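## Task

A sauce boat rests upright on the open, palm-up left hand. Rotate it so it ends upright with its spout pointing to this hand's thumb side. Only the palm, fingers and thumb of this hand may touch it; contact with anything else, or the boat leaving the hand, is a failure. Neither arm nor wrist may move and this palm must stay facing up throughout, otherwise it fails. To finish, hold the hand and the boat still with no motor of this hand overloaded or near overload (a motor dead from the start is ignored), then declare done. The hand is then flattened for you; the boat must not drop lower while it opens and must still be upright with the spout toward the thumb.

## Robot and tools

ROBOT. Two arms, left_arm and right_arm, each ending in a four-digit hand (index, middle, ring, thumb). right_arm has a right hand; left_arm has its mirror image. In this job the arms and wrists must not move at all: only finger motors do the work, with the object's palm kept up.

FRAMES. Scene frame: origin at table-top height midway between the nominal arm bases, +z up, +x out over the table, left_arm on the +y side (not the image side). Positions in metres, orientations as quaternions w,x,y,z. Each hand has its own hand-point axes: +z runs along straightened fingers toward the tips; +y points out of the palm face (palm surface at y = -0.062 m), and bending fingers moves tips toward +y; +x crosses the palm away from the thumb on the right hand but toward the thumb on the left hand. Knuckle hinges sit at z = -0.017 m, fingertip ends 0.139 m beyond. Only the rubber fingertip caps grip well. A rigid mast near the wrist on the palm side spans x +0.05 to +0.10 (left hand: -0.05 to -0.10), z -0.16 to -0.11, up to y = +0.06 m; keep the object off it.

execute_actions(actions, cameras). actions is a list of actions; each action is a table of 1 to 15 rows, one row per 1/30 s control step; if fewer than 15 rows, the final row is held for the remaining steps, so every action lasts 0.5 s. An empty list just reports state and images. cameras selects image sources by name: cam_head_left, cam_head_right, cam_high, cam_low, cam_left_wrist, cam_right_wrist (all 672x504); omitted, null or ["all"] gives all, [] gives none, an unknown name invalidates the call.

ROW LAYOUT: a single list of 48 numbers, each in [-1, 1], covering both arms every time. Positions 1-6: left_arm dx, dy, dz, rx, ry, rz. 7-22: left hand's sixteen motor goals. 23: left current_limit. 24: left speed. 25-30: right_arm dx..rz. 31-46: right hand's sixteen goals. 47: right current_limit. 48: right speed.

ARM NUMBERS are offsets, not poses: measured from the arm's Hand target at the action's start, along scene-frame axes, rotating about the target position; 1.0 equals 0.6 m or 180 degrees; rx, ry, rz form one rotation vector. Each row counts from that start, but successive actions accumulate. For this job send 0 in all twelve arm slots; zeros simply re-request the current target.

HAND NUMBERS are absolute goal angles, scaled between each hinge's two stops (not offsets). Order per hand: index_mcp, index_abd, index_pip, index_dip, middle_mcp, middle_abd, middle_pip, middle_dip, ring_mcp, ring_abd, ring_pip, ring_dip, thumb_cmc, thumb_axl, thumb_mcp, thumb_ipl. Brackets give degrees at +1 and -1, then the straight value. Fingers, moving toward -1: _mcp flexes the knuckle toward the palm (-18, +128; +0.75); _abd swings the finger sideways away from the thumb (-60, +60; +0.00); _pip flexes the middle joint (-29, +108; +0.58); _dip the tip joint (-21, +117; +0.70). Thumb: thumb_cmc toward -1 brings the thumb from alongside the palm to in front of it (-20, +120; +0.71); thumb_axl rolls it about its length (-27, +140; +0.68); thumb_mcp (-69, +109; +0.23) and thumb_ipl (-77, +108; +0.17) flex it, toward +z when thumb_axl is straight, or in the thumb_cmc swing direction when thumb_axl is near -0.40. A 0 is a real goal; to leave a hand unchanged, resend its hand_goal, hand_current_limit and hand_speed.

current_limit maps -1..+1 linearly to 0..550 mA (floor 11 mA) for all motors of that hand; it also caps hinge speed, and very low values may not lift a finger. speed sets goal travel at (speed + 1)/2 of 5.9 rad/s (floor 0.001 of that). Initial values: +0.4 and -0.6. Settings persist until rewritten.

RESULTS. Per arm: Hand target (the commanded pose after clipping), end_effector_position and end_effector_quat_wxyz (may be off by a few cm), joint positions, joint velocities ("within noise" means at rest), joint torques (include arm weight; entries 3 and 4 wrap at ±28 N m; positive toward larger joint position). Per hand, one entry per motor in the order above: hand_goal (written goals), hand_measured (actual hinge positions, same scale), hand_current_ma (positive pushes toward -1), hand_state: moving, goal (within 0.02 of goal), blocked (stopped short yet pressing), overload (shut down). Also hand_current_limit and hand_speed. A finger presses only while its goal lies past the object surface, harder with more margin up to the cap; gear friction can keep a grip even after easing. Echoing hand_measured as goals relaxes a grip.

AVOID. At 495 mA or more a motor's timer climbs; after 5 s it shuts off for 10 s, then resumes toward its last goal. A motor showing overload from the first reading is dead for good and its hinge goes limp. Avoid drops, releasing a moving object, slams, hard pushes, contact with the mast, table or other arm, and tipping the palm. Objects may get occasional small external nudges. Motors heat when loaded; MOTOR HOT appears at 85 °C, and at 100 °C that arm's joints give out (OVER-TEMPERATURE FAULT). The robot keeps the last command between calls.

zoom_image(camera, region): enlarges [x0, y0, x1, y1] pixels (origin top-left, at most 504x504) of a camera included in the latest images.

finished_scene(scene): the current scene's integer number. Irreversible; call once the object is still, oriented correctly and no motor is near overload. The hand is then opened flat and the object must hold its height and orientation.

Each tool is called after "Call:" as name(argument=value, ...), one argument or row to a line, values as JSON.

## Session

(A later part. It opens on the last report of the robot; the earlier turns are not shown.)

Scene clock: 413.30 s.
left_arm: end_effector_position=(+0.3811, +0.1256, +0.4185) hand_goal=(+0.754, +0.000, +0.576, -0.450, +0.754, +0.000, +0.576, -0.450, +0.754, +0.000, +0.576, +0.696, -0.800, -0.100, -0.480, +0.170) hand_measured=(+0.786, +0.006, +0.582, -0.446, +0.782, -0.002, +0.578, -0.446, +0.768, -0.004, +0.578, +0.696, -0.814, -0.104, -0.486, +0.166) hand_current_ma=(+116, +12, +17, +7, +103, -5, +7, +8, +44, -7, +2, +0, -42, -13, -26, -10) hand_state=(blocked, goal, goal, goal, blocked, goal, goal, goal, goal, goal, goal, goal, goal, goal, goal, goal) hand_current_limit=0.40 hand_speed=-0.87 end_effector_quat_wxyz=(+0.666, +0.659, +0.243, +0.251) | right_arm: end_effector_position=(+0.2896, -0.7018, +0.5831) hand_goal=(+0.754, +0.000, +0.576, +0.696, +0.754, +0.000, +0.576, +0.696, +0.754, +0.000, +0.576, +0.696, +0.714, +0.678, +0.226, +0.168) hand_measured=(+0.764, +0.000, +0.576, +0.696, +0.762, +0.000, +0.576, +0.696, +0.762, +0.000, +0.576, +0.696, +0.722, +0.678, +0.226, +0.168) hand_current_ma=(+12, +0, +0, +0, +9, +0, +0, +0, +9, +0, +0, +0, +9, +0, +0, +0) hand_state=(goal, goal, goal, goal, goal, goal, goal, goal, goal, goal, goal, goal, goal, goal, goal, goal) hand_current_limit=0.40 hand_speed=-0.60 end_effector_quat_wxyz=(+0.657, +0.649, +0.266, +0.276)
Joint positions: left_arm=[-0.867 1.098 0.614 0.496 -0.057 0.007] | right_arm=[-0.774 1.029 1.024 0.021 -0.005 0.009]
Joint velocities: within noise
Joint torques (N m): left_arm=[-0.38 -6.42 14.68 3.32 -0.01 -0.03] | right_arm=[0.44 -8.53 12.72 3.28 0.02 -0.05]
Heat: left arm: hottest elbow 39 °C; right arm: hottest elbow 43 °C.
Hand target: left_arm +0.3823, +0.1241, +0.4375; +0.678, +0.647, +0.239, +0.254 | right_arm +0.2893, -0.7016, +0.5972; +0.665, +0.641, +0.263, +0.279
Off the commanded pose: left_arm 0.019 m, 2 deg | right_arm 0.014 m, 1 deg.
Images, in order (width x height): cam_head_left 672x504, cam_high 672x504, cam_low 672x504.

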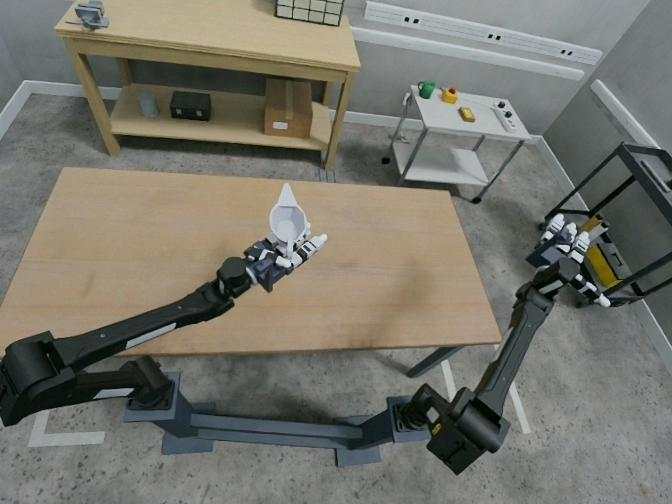

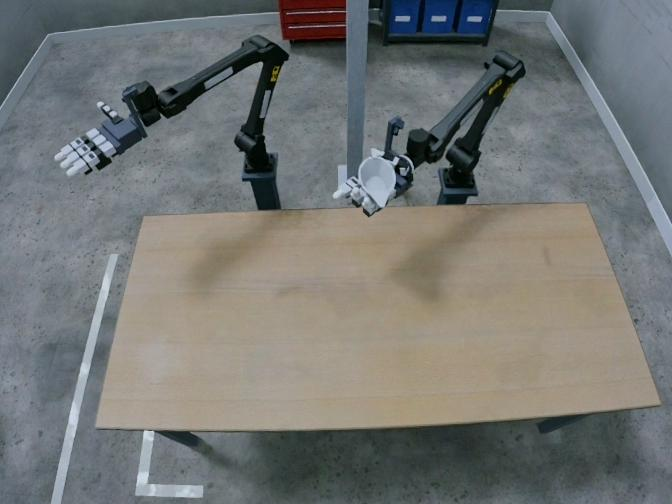

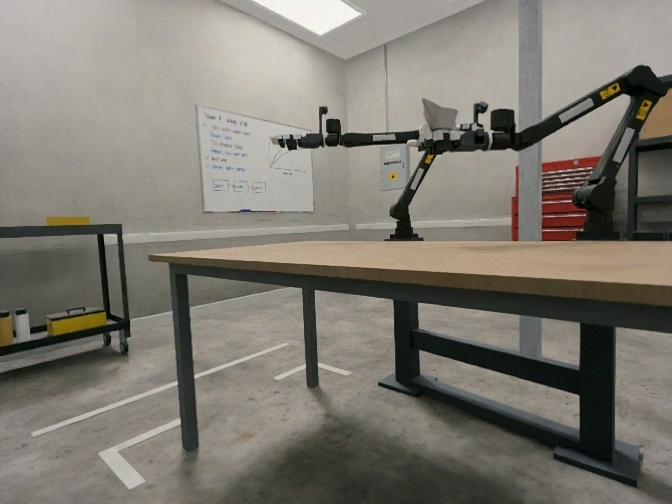

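Call:
execute_actions(
  actions=[],
  cameras=["cam_head_left","cam_high","cam_low","cam_left_wrist"],
)

Scene clock: 431.50 s.
left_arm: end_effector_position=(+0.3811, +0.1256, +0.4185) hand_goal=(+0.754, +0.000, +0.576, -0.450, +0.754, +0.000, +0.576, -0.450, +0.754, +0.000, +0.576, +0.696, -0.800, -0.100, -0.480, +0.170) hand_measured=(+0.786, +0.006, +0.582, -0.446, +0.782, -0.002, +0.578, -0.446, +0.768, -0.004, +0.578, +0.696, -0.814, -0.104, -0.486, +0.166) hand_current_ma=(+116, +12, +17, +7, +103, -5, +7, +8, +44, -7, +2, +0, -42, -13, -26, -10) hand_state=(blocked, goal, goal, goal, blocked, goal, goal, goal, goal, goal, goal, goal, goal, goal, goal, goal) hand_current_limit=0.40 hand_speed=-0.87 end_effector_quat_wxyz=(+0.666, +0.659, +0.243, +0.251) | right_arm: end_effector_position=(+0.2896, -0.7018, +0.5831) hand_goal=(+0.754, +0.000, +0.576, +0.696, +0.754, +0.000, +0.576, +0.696, +0.754, +0.000, +0.576, +0.696, +0.714, +0.678, +0.226, +0.168) hand_measured=(+0.764, +0.000, +0.576, +0.696, +0.762, +0.000, +0.576, +0.696, +0.762, +0.000, +0.576, +0.696, +0.722, +0.678, +0.226, +0.168) hand_current_ma=(+12, +0, +0, +0, +9, +0, +0, +0, +9, +0, +0, +0, +9, +0, +0, +0) hand_state=(goal, goal, goal, goal, goal, goal, goal, goal, goal, goal, goal, goal, goal, goal, goal, goal) hand_current_limit=0.40 hand_speed=-0.60 end_effector_quat_wxyz=(+0.657, +0.649, +0.266, +0.276)
Joint positions: left_arm=[-0.867 1.098 0.614 0.496 -0.057 0.007] | right_arm=[-0.774 1.029 1.024 0.021 -0.005 0.009]
Joint velocities: within noise
Joint torques (N m): left_arm=[-0.38 -6.36 14.71 3.29 0 -0.02] | right_arm=[0.44 -8.53 12.74 3.28 0.02 -0.05]
Heat: left arm: hottest elbow 40 °C; right arm: hottest elbow 43 °C.
Hand target: left_arm +0.3823, +0.1241, +0.4375; +0.678, +0.647, +0.239, +0.254 | right_arm +0.2893, -0.7016, +0.5972; +0.665, +0.641, +0.263, +0.279
Off the commanded pose: left_arm 0.019 m, 2 deg | right_arm 0.014 m, 1 deg.
Images, in order (width x height): cam_head_left 672x504, cam_high 672x504, cam_low 672x504, cam_left_wrist 672x504.

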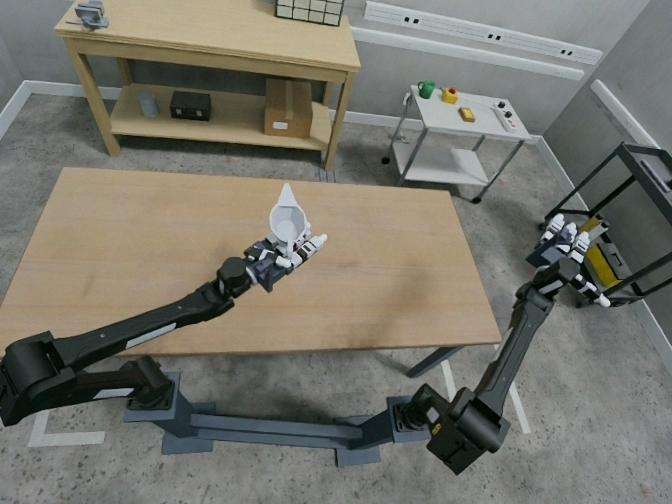

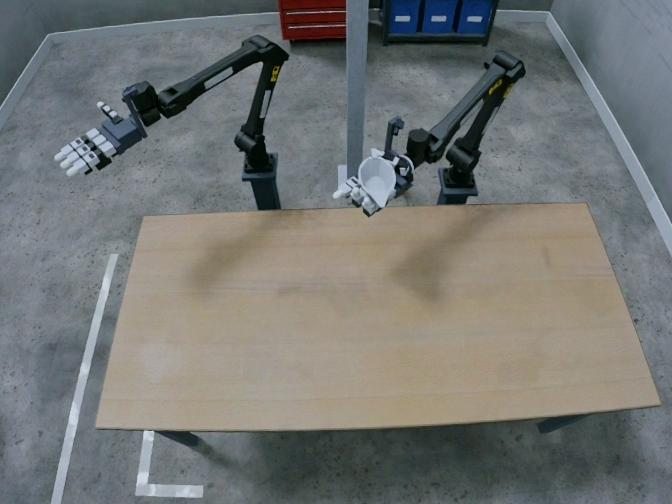

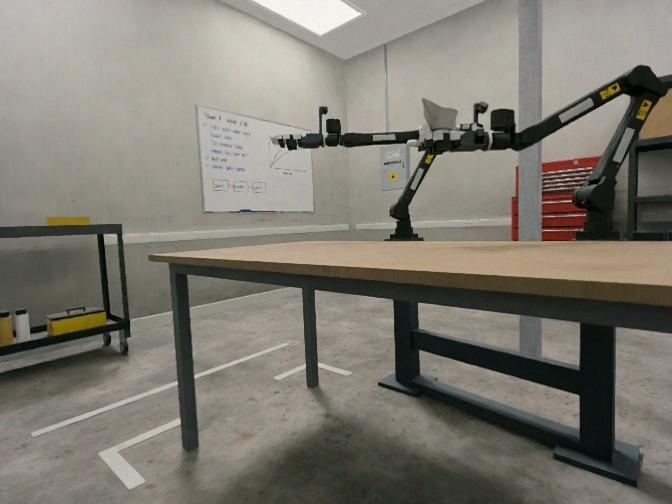

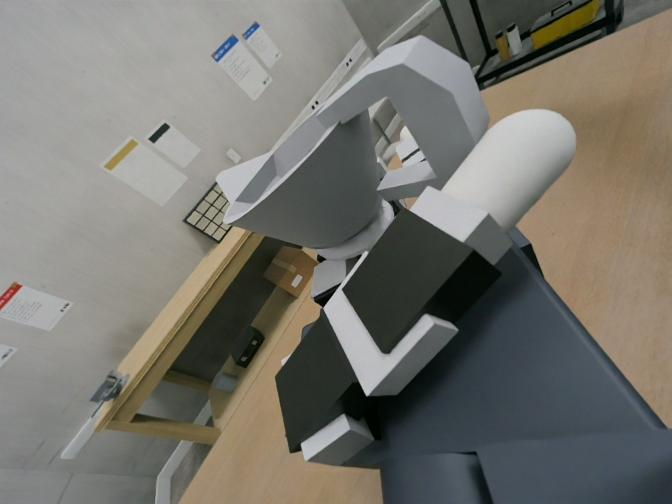

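Call:
zoom_image(
  camera="cam_head_left",
  region=[230, 175, 340, 280],
)

Call:
zoom_image(
  camera="cam_high",
  region=[325, 140, 435, 225],
)

Call:
zoom_image(
  camera="cam_low",
  region=[395, 85, 505, 165],
)

Scaled by 4.582 from the camera's 672x504 image, which has a finer 960x720 frame.

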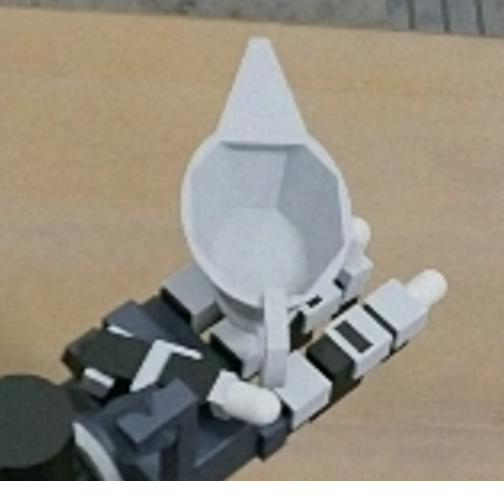

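Scaled by 4.582 from the camera's 672x504 image, which has a finer 960x720 frame.

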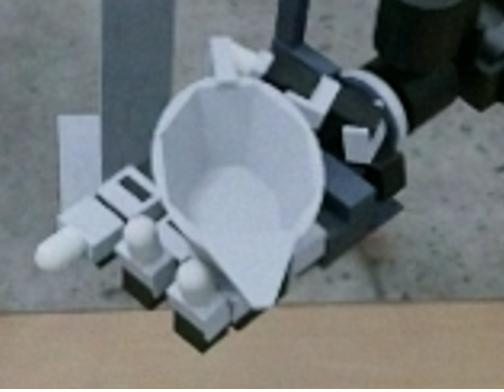

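Scaled by 4.582 from the camera's 672x504 image, which has a finer 960x720 frame.

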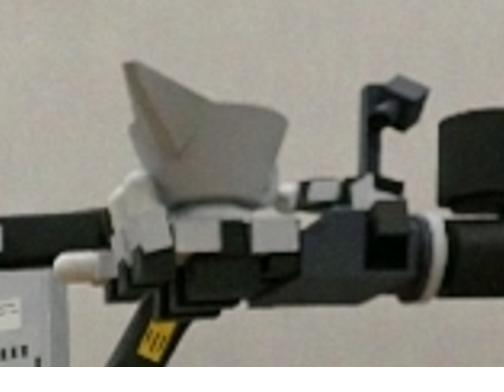

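Call:
execute_actions(
  actions=[
    [[0,0,0,0,0,0,0.754,0,0.576,-0.62,0.754,0,0.576,-0.58,0.754,0,0.576,0.696,-0.8,-0.1,-0.48,0.17,0.4,-0.87,0,0,0,0,0,0,0.754,0,0.576,0.696,0.754,0,0.576,0.696,0.754,0,0.576,0.696,0.714,0.678,0.226,0.168,0.4,-0.6]],
    [[0,0,0,0,0,0,0.754,0,0.576,-0.78,0.754,0,0.576,-0.7,0.754,0,0.576,0.696,-0.8,-0.1,-0.48,0.17,0.4,-0.87,0,0,0,0,0,0,0.754,0,0.576,0.696,0.754,0,0.576,0.696,0.754,0,0.576,0.696,0.714,0.678,0.226,0.168,0.4,-0.6]],
  ],
  cameras=["cam_head_left","cam_high","cam_low","cam_left_wrist"],
)

Call:
zoom_image(
  camera="cam_head_left",
  region=[230, 175, 340, 280],
)

Call:
zoom_image(
  camera="cam_high",
  region=[325, 140, 435, 225],
)

Call:
zoom_image(
  camera="cam_low",
  region=[395, 85, 505, 165],
)

Scene clock: 444.13 s.
left_arm: end_effector_position=(+0.3811, +0.1256, +0.4185) hand_goal=(+0.754, +0.000, +0.576, -0.780, +0.754, +0.000, +0.576, -0.700, +0.754, +0.000, +0.576, +0.696, -0.800, -0.100, -0.480, +0.170) hand_measured=(+0.786, +0.008, +0.588, -0.756, +0.782, -0.002, +0.578, -0.698, +0.768, -0.004, +0.578, +0.696, -0.822, -0.122, -0.486, +0.166) hand_current_ma=(+122, +18, +34, +77, +103, -4, +7, +7, +44, -7, +2, +0, -74, -88, -26, -10) hand_state=(blocked, goal, goal, blocked, blocked, goal, goal, goal, goal, goal, goal, goal, blocked, blocked, goal, goal) hand_current_limit=0.40 hand_speed=-0.87 end_effector_quat_wxyz=(+0.666, +0.659, +0.243, +0.251) | right_arm: end_effector_position=(+0.2896, -0.7018, +0.5831) hand_goal=(+0.754, +0.000, +0.576, +0.696, +0.754, +0.000, +0.576, +0.696, +0.754, +0.000, +0.576, +0.696, +0.714, +0.678, +0.226, +0.168) hand_measured=(+0.764, +0.000, +0.576, +0.696, +0.762, +0.000, +0.576, +0.696, +0.762, +0.000, +0.576, +0.696, +0.722, +0.678, +0.226, +0.168) hand_current_ma=(+12, +0, +0, +0, +9, +0, +0, +0, +9, +0, +0, +0, +9, +0, +0, +0) hand_state=(goal, goal, goal, goal, goal, goal, goal, goal, goal, goal, goal, goal, goal, goal, goal, goal) hand_current_limit=0.40 hand_speed=-0.60 end_effector_quat_wxyz=(+0.657, +0.649, +0.266, +0.276)
Joint positions: left_arm=[-0.867 1.098 0.614 0.496 -0.057 0.007] | right_arm=[-0.774 1.029 1.024 0.021 -0.005 0.009]
Joint velocities: within noise
Joint torques (N m): left_arm=[-0.32 -6.42 14.64 3.28 0 -0.02] | right_arm=[0.38 -8.53 12.74 3.28 0.02 -0.06]
Heat: left arm: hottest elbow 40 °C; right arm: hottest elbow 43 °C.
Hand target: left_arm +0.3823, +0.1241, +0.4375; +0.678, +0.647, +0.239, +0.254 | right_arm +0.2893, -0.7016, +0.5972; +0.665, +0.641, +0.263, +0.279
Off the commanded pose: left_arm 0.019 m, 2 deg | right_arm 0.014 m, 1 deg.
Images, in order (width x height): cam_head_left 672x504, cam_high 672x504, cam_low 672x504, cam_left_wrist 672x504.

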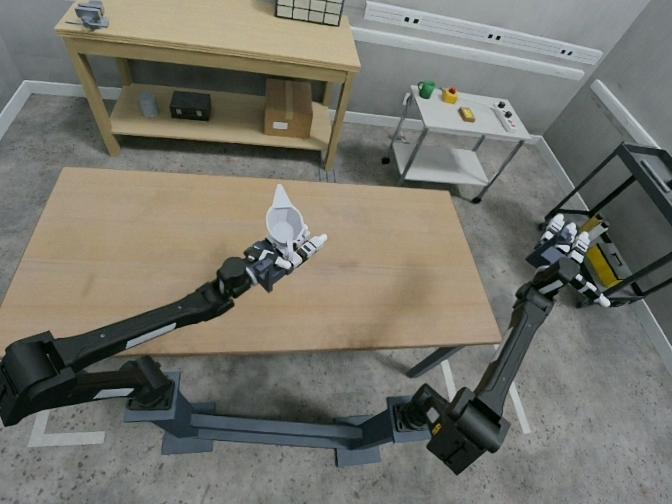

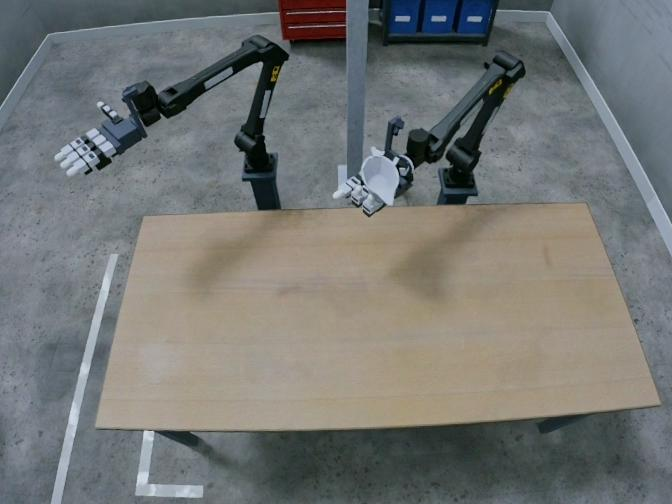

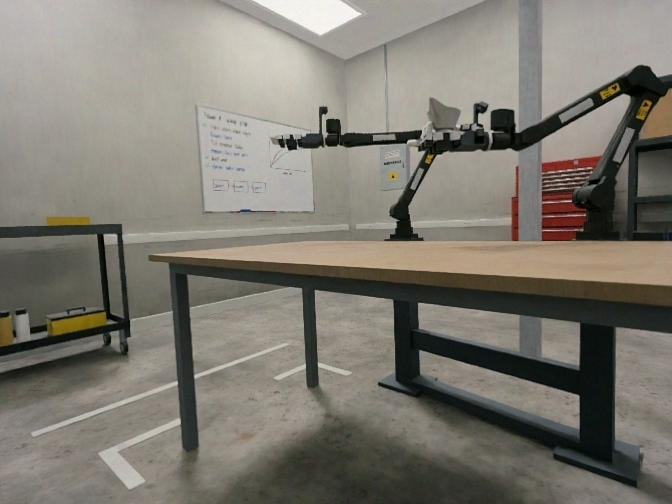

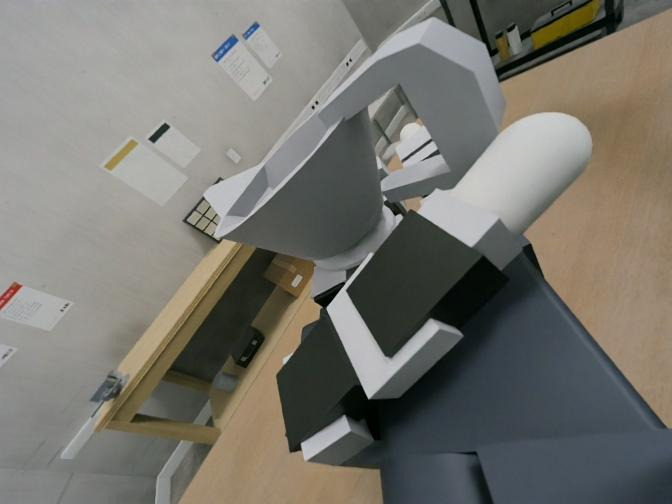

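Scaled by 4.582 from the camera's 672x504 image, which has a finer 960x720 frame.

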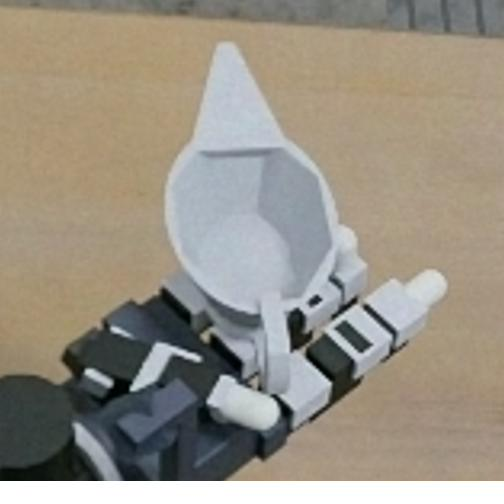

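Scaled by 4.582 from the camera's 672x504 image, which has a finer 960x720 frame.

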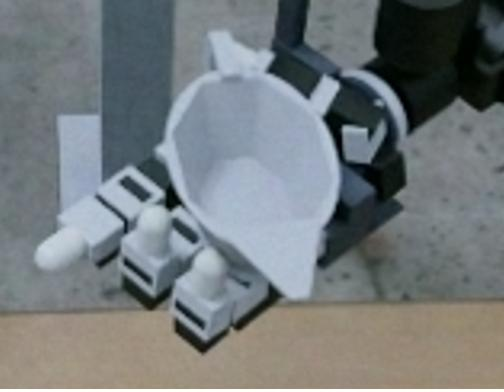

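Scaled by 4.582 from the camera's 672x504 image, which has a finer 960x720 frame.

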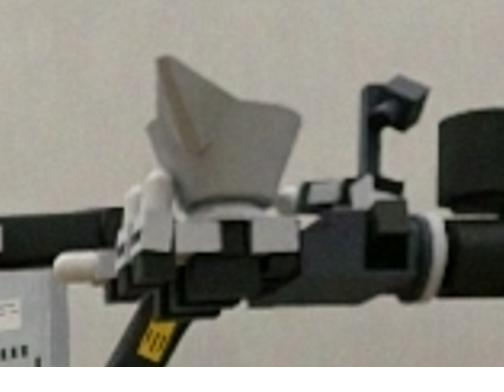

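Call:
execute_actions(
  actions=[
    [[0,0,0,0,0,0,0.754,0,0.576,-0.9,0.754,0,0.576,-0.8,0.754,0,0.576,0.696,-0.8,-0.1,-0.48,0.17,0.4,-0.87,0,0,0,0,0,0,0.754,0,0.576,0.696,0.754,0,0.576,0.696,0.754,0,0.576,0.696,0.714,0.678,0.226,0.168,0.4,-0.6]],
    [[0,0,0,0,0,0,0.754,0,0.576,-1.0,0.754,0,0.576,-0.9,0.754,0,0.576,0.696,-0.8,-0.1,-0.48,0.17,0.4,-0.87,0,0,0,0,0,0,0.754,0,0.576,0.696,0.754,0,0.576,0.696,0.754,0,0.576,0.696,0.714,0.678,0.226,0.168,0.4,-0.6]],
  ],
  cameras=["cam_head_left","cam_high","cam_low","cam_left_wrist"],
)

Call:
zoom_image(
  camera="cam_head_left",
  region=[230, 175, 340, 280],
)

Call:
zoom_image(
  camera="cam_high",
  region=[325, 140, 435, 225],
)

Call:
zoom_image(
  camera="cam_low",
  region=[395, 85, 505, 165],
)

Scene clock: 454.77 s.
left_arm: end_effector_position=(+0.3811, +0.1256, +0.4185) hand_goal=(+0.754, +0.000, +0.576, -1.000, +0.754, +0.000, +0.576, -0.900, +0.754, +0.000, +0.576, +0.696, -0.800, -0.100, -0.480, +0.170) hand_measured=(+0.786, +0.004, +0.584, -0.988, +0.782, -0.002, +0.578, -0.898, +0.768, -0.004, +0.578, +0.696, -0.820, -0.104, -0.488, +0.166) hand_current_ma=(+115, +9, +21, +37, +103, -4, +7, +7, +44, -7, +2, +0, -70, -14, -27, -10) hand_state=(blocked, goal, goal, goal, blocked, goal, goal, goal, goal, goal, goal, goal, blocked, goal, goal, goal) hand_current_limit=0.40 hand_speed=-0.87 end_effector_quat_wxyz=(+0.666, +0.659, +0.243, +0.251) | right_arm: end_effector_position=(+0.2896, -0.7018, +0.5831) hand_goal=(+0.754, +0.000, +0.576, +0.696, +0.754, +0.000, +0.576, +0.696, +0.754, +0.000, +0.576, +0.696, +0.714, +0.678, +0.226, +0.168) hand_measured=(+0.764, +0.000, +0.576, +0.696, +0.762, +0.000, +0.576, +0.696, +0.762, +0.000, +0.576, +0.696, +0.722, +0.678, +0.226, +0.168) hand_current_ma=(+12, +0, +0, +0, +9, +0, +0, +0, +9, +0, +0, +0, +9, +0, +0, +0) hand_state=(goal, goal, goal, goal, goal, goal, goal, goal, goal, goal, goal, goal, goal, goal, goal, goal) hand_current_limit=0.40 hand_speed=-0.60 end_effector_quat_wxyz=(+0.657, +0.649, +0.266, +0.276)
Joint positions: left_arm=[-0.867 1.098 0.614 0.496 -0.057 0.007] | right_arm=[-0.774 1.029 1.024 0.021 -0.005 0.009]
Joint velocities: within noise
Joint torques (N m): left_arm=[-0.38 -6.48 14.67 3.3 -0.01 -0.03] | right_arm=[0.44 -8.41 12.75 3.28 0.02 -0.05]
Heat: left arm: hottest elbow 40 °C; right arm: hottest elbow 43 °C.
Hand target: left_arm +0.3823, +0.1241, +0.4375; +0.678, +0.647, +0.239, +0.254 | right_arm +0.2893, -0.7016, +0.5972; +0.665, +0.641, +0.263, +0.279
Off the commanded pose: left_arm 0.019 m, 2 deg | right_arm 0.014 m, 1 deg.
Images, in order (width x height): cam_head_left 672x504, cam_high 672x504, cam_low 672x504, cam_left_wrist 672x504.

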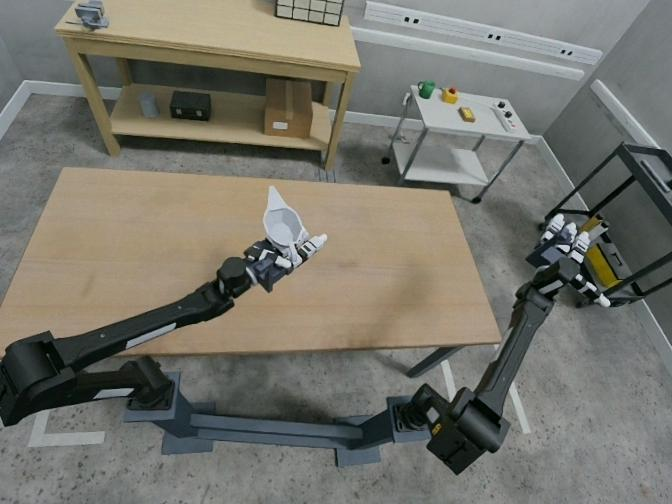

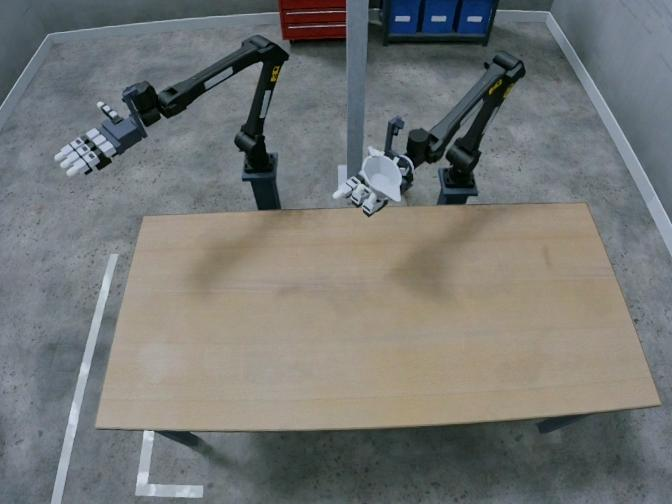

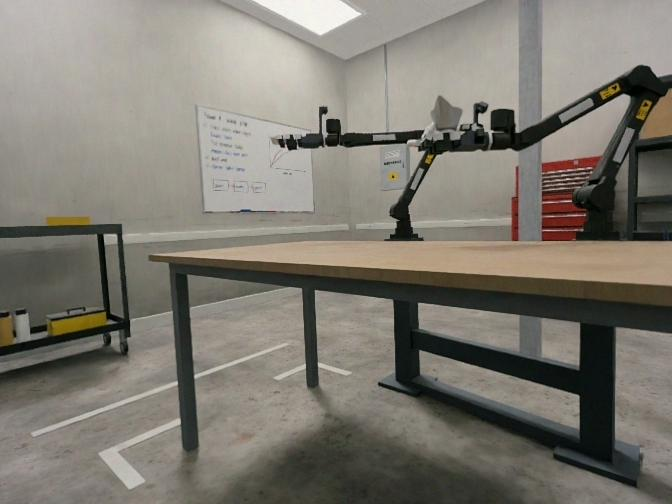

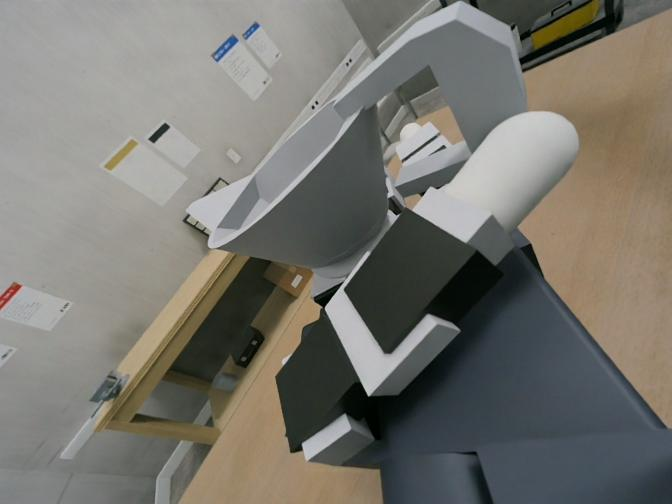

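Scaled by 4.582 from the camera's 672x504 image, which has a finer 960x720 frame.

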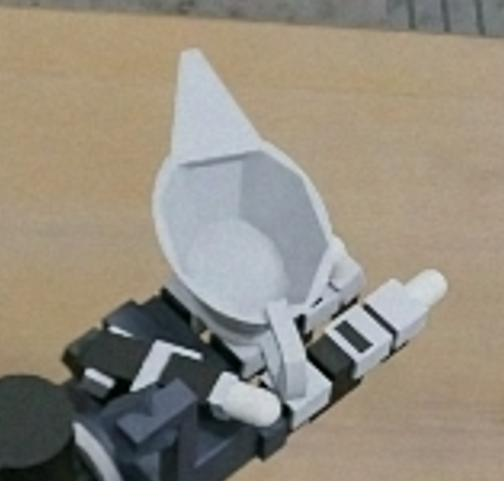

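Scaled by 4.582 from the camera's 672x504 image, which has a finer 960x720 frame.

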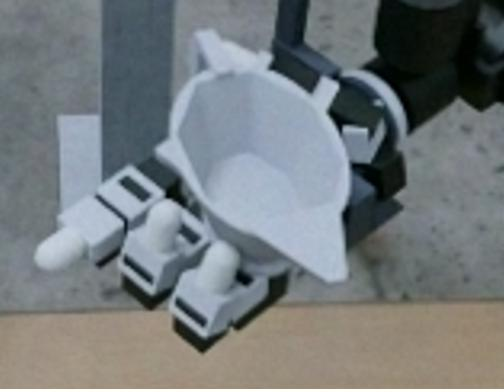

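Scaled by 4.582 from the camera's 672x504 image, which has a finer 960x720 frame.

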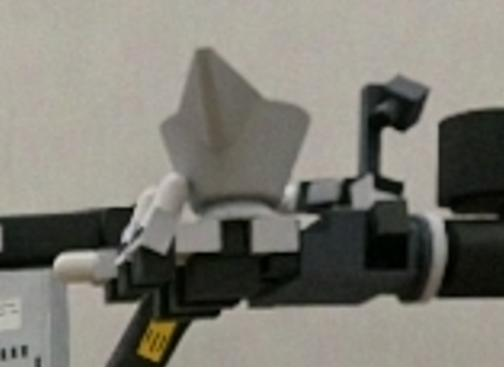

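Call:
execute_actions(
  actions=[
    [[0,0,0,0,0,0,0.754,0,0.576,-1.0,0.754,0,0.576,-0.9,0.754,0,0.576,0.696,-0.8,-0.02,-0.52,0.17,0.4,-0.87,0,0,0,0,0,0,0.754,0,0.576,0.696,0.754,0,0.576,0.696,0.754,0,0.576,0.696,0.714,0.678,0.226,0.168,0.4,-0.6]],
    [[0,0,0,0,0,0,0.754,0,0.576,-1.0,0.754,0,0.576,-0.9,0.754,0,0.576,0.696,-0.8,0.05,-0.56,0.17,0.4,-0.87,0,0,0,0,0,0,0.754,0,0.576,0.696,0.754,0,0.576,0.696,0.754,0,0.576,0.696,0.714,0.678,0.226,0.168,0.4,-0.6]],
  ],
  cameras=["cam_head_left","cam_high","cam_low","cam_left_wrist"],
)

Call:
zoom_image(
  camera="cam_head_left",
  region=[230, 175, 340, 280],
)

Call:
zoom_image(
  camera="cam_high",
  region=[325, 140, 435, 225],
)

Call:
zoom_image(
  camera="cam_low",
  region=[395, 85, 505, 165],
)

Scene clock: 472.13 s.
left_arm: end_effector_position=(+0.3811, +0.1256, +0.4185) hand_goal=(+0.754, +0.000, +0.576, -1.000, +0.754, +0.000, +0.576, -0.900, +0.754, +0.000, +0.576, +0.696, -0.800, +0.050, -0.560, +0.170) hand_measured=(+0.786, +0.004, +0.584, -0.998, +0.782, -0.002, +0.578, -0.898, +0.768, -0.004, +0.578, +0.696, -0.818, +0.040, -0.564, +0.166) hand_current_ma=(+115, +9, +19, +6, +103, -4, +7, +7, +44, -7, +2, +0, -56, -38, -10, -10) hand_state=(blocked, goal, goal, goal, blocked, goal, goal, goal, goal, goal, goal, goal, goal, goal, goal, goal) hand_current_limit=0.40 hand_speed=-0.87 end_effector_quat_wxyz=(+0.666, +0.659, +0.243, +0.251) | right_arm: end_effector_position=(+0.2896, -0.7018, +0.5831) hand_goal=(+0.754, +0.000, +0.576, +0.696, +0.754, +0.000, +0.576, +0.696, +0.754, +0.000, +0.576, +0.696, +0.714, +0.678, +0.226, +0.168) hand_measured=(+0.764, +0.000, +0.576, +0.696, +0.762, +0.000, +0.576, +0.696, +0.762, +0.000, +0.576, +0.696, +0.722, +0.678, +0.226, +0.168) hand_current_ma=(+12, +0, +0, +0, +9, +0, +0, +0, +9, +0, +0, +0, +9, +0, +0, +0) hand_state=(goal, goal, goal, goal, goal, goal, goal, goal, goal, goal, goal, goal, goal, goal, goal, goal) hand_current_limit=0.40 hand_speed=-0.60 end_effector_quat_wxyz=(+0.657, +0.649, +0.266, +0.276)
Joint positions: left_arm=[-0.867 1.098 0.614 0.496 -0.057 0.007] | right_arm=[-0.774 1.029 1.024 0.021 -0.005 0.009]
Joint velocities: within noise
Joint torques (N m): left_arm=[-0.44 -6.48 14.68 3.32 0.01 -0.02] | right_arm=[0.32 -8.53 12.74 3.29 0.02 -0.06]
Heat: left arm: hottest elbow 40 °C; right arm: hottest elbow 44 °C.
Hand target: left_arm +0.3823, +0.1241, +0.4375; +0.678, +0.647, +0.239, +0.254 | right_arm +0.2893, -0.7016, +0.5972; +0.665, +0.641, +0.263, +0.279
Off the commanded pose: left_arm 0.019 m, 2 deg | right_arm 0.014 m, 1 deg.
Images, in order (width x height): cam_head_left 672x504, cam_high 672x504, cam_low 672x504, cam_left_wrist 672x504.

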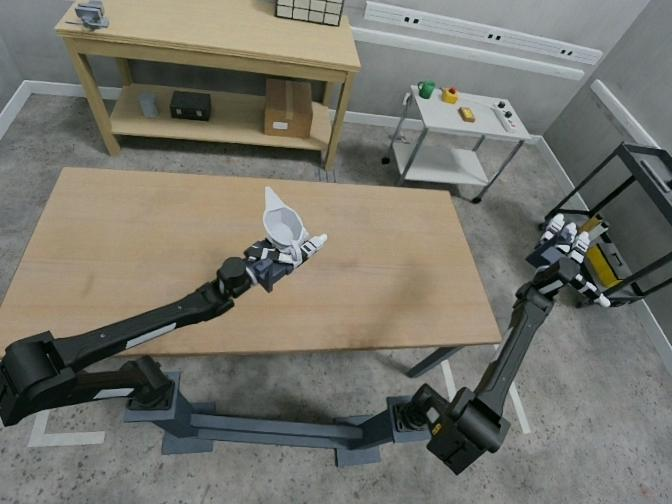

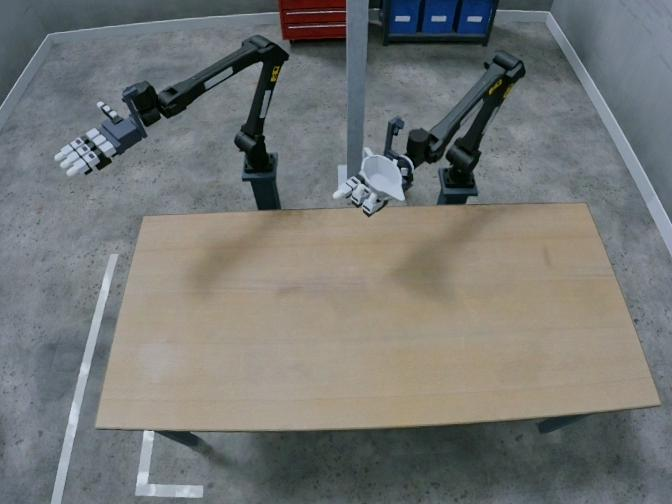

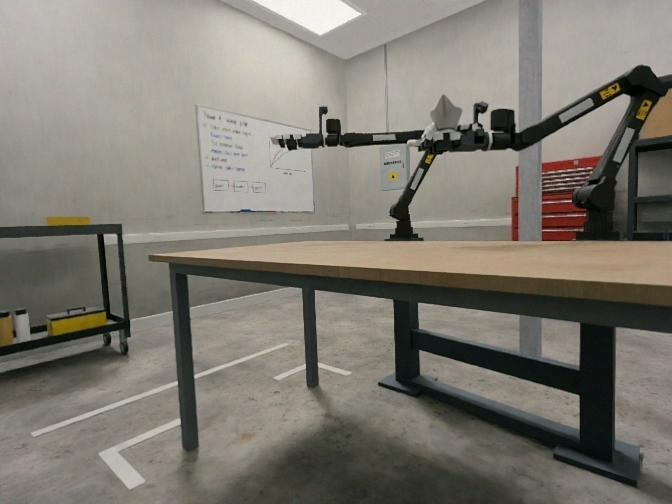

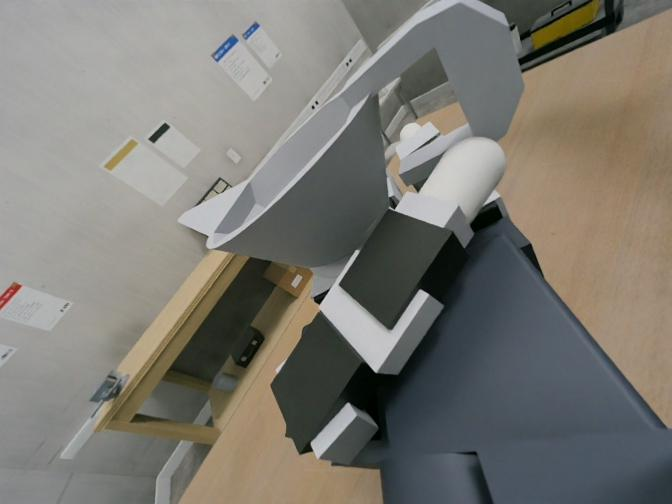

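Scaled by 4.582 from the camera's 672x504 image, which has a finer 960x720 frame.

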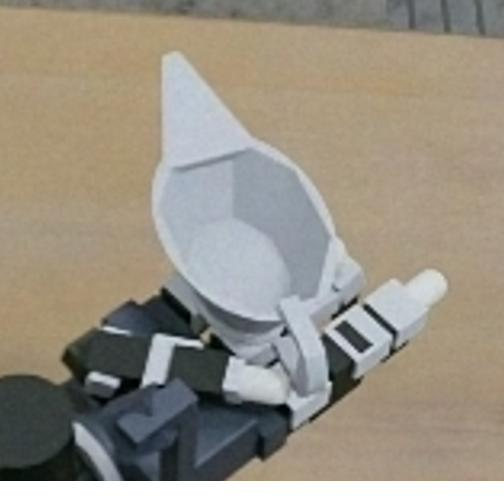

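Scaled by 4.582 from the camera's 672x504 image, which has a finer 960x720 frame.

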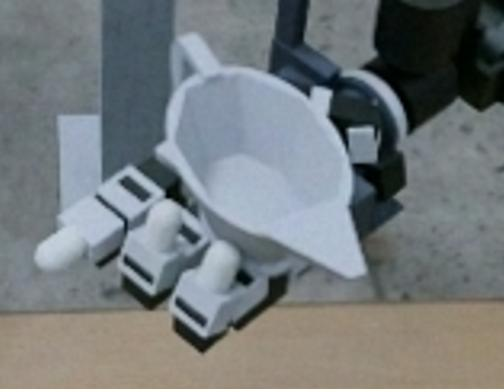

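Scaled by 4.582 from the camera's 672x504 image, which has a finer 960x720 frame.

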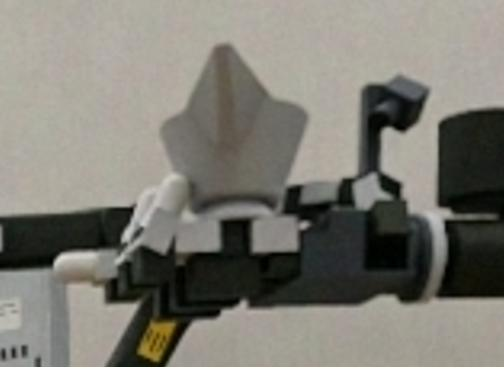

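Call:
execute_actions(
  actions=[
    [[0,0,0,0,0,0,0.754,0,0.576,-1.0,0.754,0,0.576,-0.9,0.754,0,0.576,0.696,-0.82,0.11,-0.56,0.17,0.4,-0.87,0,0,0,0,0,0,0.754,0,0.576,0.696,0.754,0,0.576,0.696,0.754,0,0.576,0.696,0.714,0.678,0.226,0.168,0.4,-0.6]],
    [[0,0,0,0,0,0,0.754,0,0.576,-1.0,0.754,0,0.576,-0.9,0.754,0,0.576,0.696,-0.84,0.17,-0.56,0.17,0.4,-0.87,0,0,0,0,0,0,0.754,0,0.576,0.696,0.754,0,0.576,0.696,0.754,0,0.576,0.696,0.714,0.678,0.226,0.168,0.4,-0.6]],
  ],
  cameras=["cam_head_left","cam_high","cam_low","cam_left_wrist"],
)

Call:
zoom_image(
  camera="cam_head_left",
  region=[230, 175, 340, 280],
)

Call:
zoom_image(
  camera="cam_high",
  region=[325, 140, 435, 225],
)

Call:
zoom_image(
  camera="cam_low",
  region=[395, 85, 505, 165],
)

Scene clock: 486.53 s.
left_arm: end_effector_position=(+0.3811, +0.1256, +0.4185) hand_goal=(+0.754, +0.000, +0.576, -1.000, +0.754, +0.000, +0.576, -0.900, +0.754, +0.000, +0.576, +0.696, -0.840, +0.170, -0.560, +0.170) hand_measured=(+0.786, +0.004, +0.584, -0.998, +0.782, -0.002, +0.578, -0.898, +0.768, -0.004, +0.578, +0.696, -0.846, +0.156, -0.564, +0.168) hand_current_ma=(+115, +9, +19, +6, +103, -4, +7, +7, +44, -7, +2, +0, -16, -52, -11, -10) hand_state=(blocked, goal, goal, goal, blocked, goal, goal, goal, goal, goal, goal, goal, goal, goal, goal, goal) hand_current_limit=0.40 hand_speed=-0.87 end_effector_quat_wxyz=(+0.666, +0.659, +0.243, +0.251) | right_arm: end_effector_position=(+0.2896, -0.7018, +0.5831) hand_goal=(+0.754, +0.000, +0.576, +0.696, +0.754, +0.000, +0.576, +0.696, +0.754, +0.000, +0.576, +0.696, +0.714, +0.678, +0.226, +0.168) hand_measured=(+0.764, +0.000, +0.576, +0.696, +0.762, +0.000, +0.576, +0.696, +0.762, +0.000, +0.576, +0.696, +0.722, +0.678, +0.226, +0.168) hand_current_ma=(+12, +0, +0, +0, +9, +0, +0, +0, +9, +0, +0, +0, +9, +0, +0, +0) hand_state=(goal, goal, goal, goal, goal, goal, goal, goal, goal, goal, goal, goal, goal, goal, goal, goal) hand_current_limit=0.40 hand_speed=-0.60 end_effector_quat_wxyz=(+0.657, +0.649, +0.266, +0.276)
Joint positions: left_arm=[-0.867 1.098 0.614 0.496 -0.057 0.007] | right_arm=[-0.774 1.029 1.024 0.021 -0.005 0.009]
Joint velocities: within noise
Joint torques (N m): left_arm=[-0.32 -6.48 14.69 3.29 0 -0.01] | right_arm=[0.44 -8.53 12.74 3.26 0.02 -0.05]
Heat: left arm: hottest elbow 40 °C; right arm: hottest elbow 44 °C.
Hand target: left_arm +0.3823, +0.1241, +0.4375; +0.678, +0.647, +0.239, +0.254 | right_arm +0.2893, -0.7016, +0.5972; +0.665, +0.641, +0.263, +0.279
Off the commanded pose: left_arm 0.019 m, 2 deg | right_arm 0.014 m, 1 deg.
Images, in order (width x height): cam_head_left 672x504, cam_high 672x504, cam_low 672x504, cam_left_wrist 672x504.

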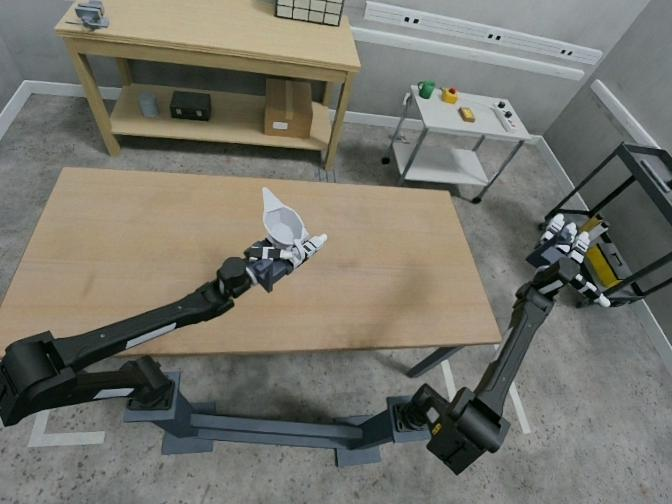

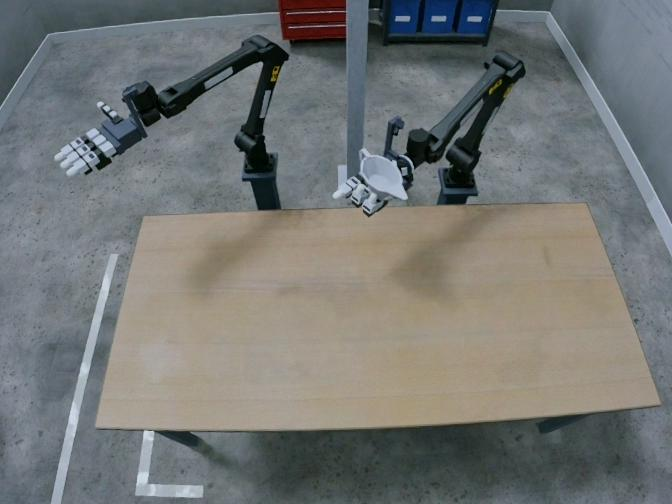

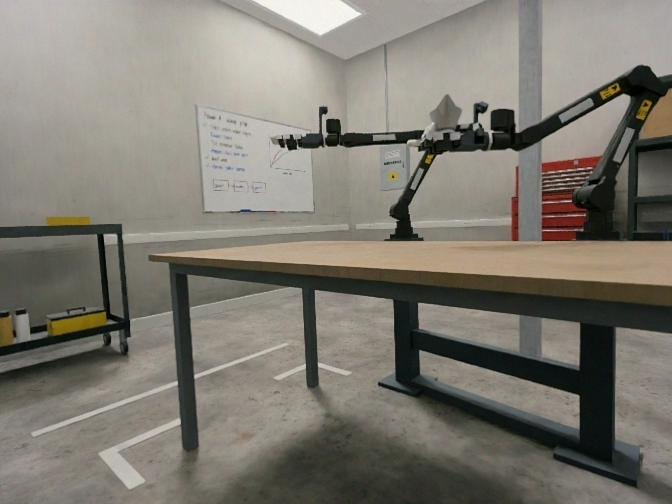

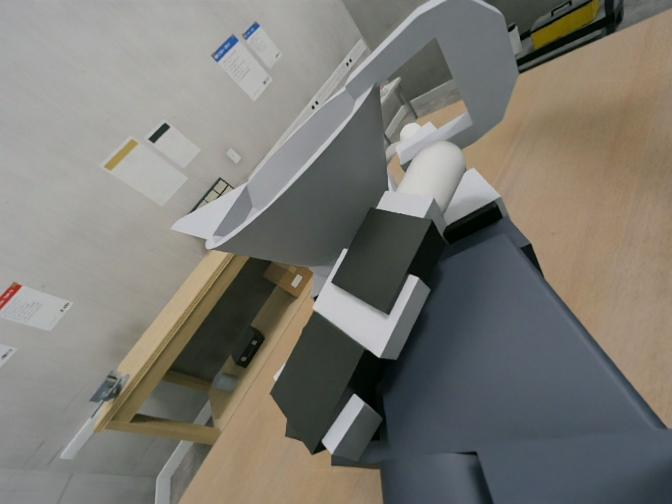

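Scaled by 4.582 from the camera's 672x504 image, which has a finer 960x720 frame.

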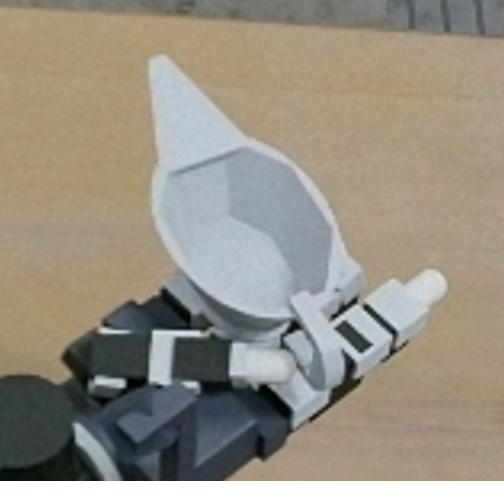

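Scaled by 4.582 from the camera's 672x504 image, which has a finer 960x720 frame.

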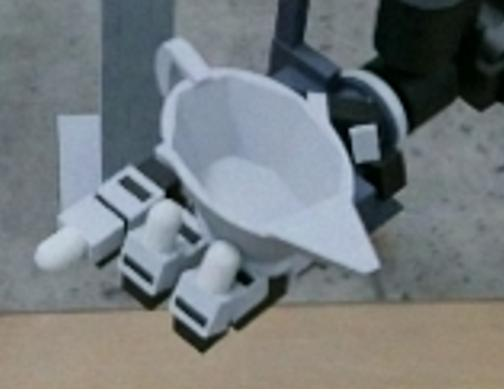

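Scaled by 4.582 from the camera's 672x504 image, which has a finer 960x720 frame.

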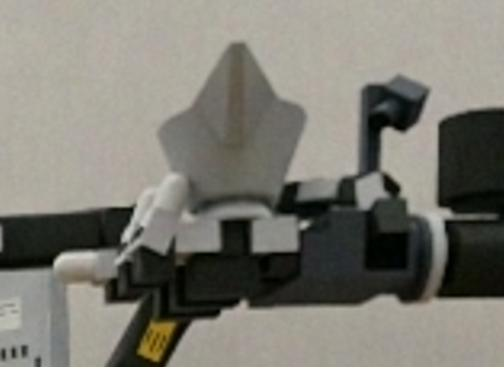

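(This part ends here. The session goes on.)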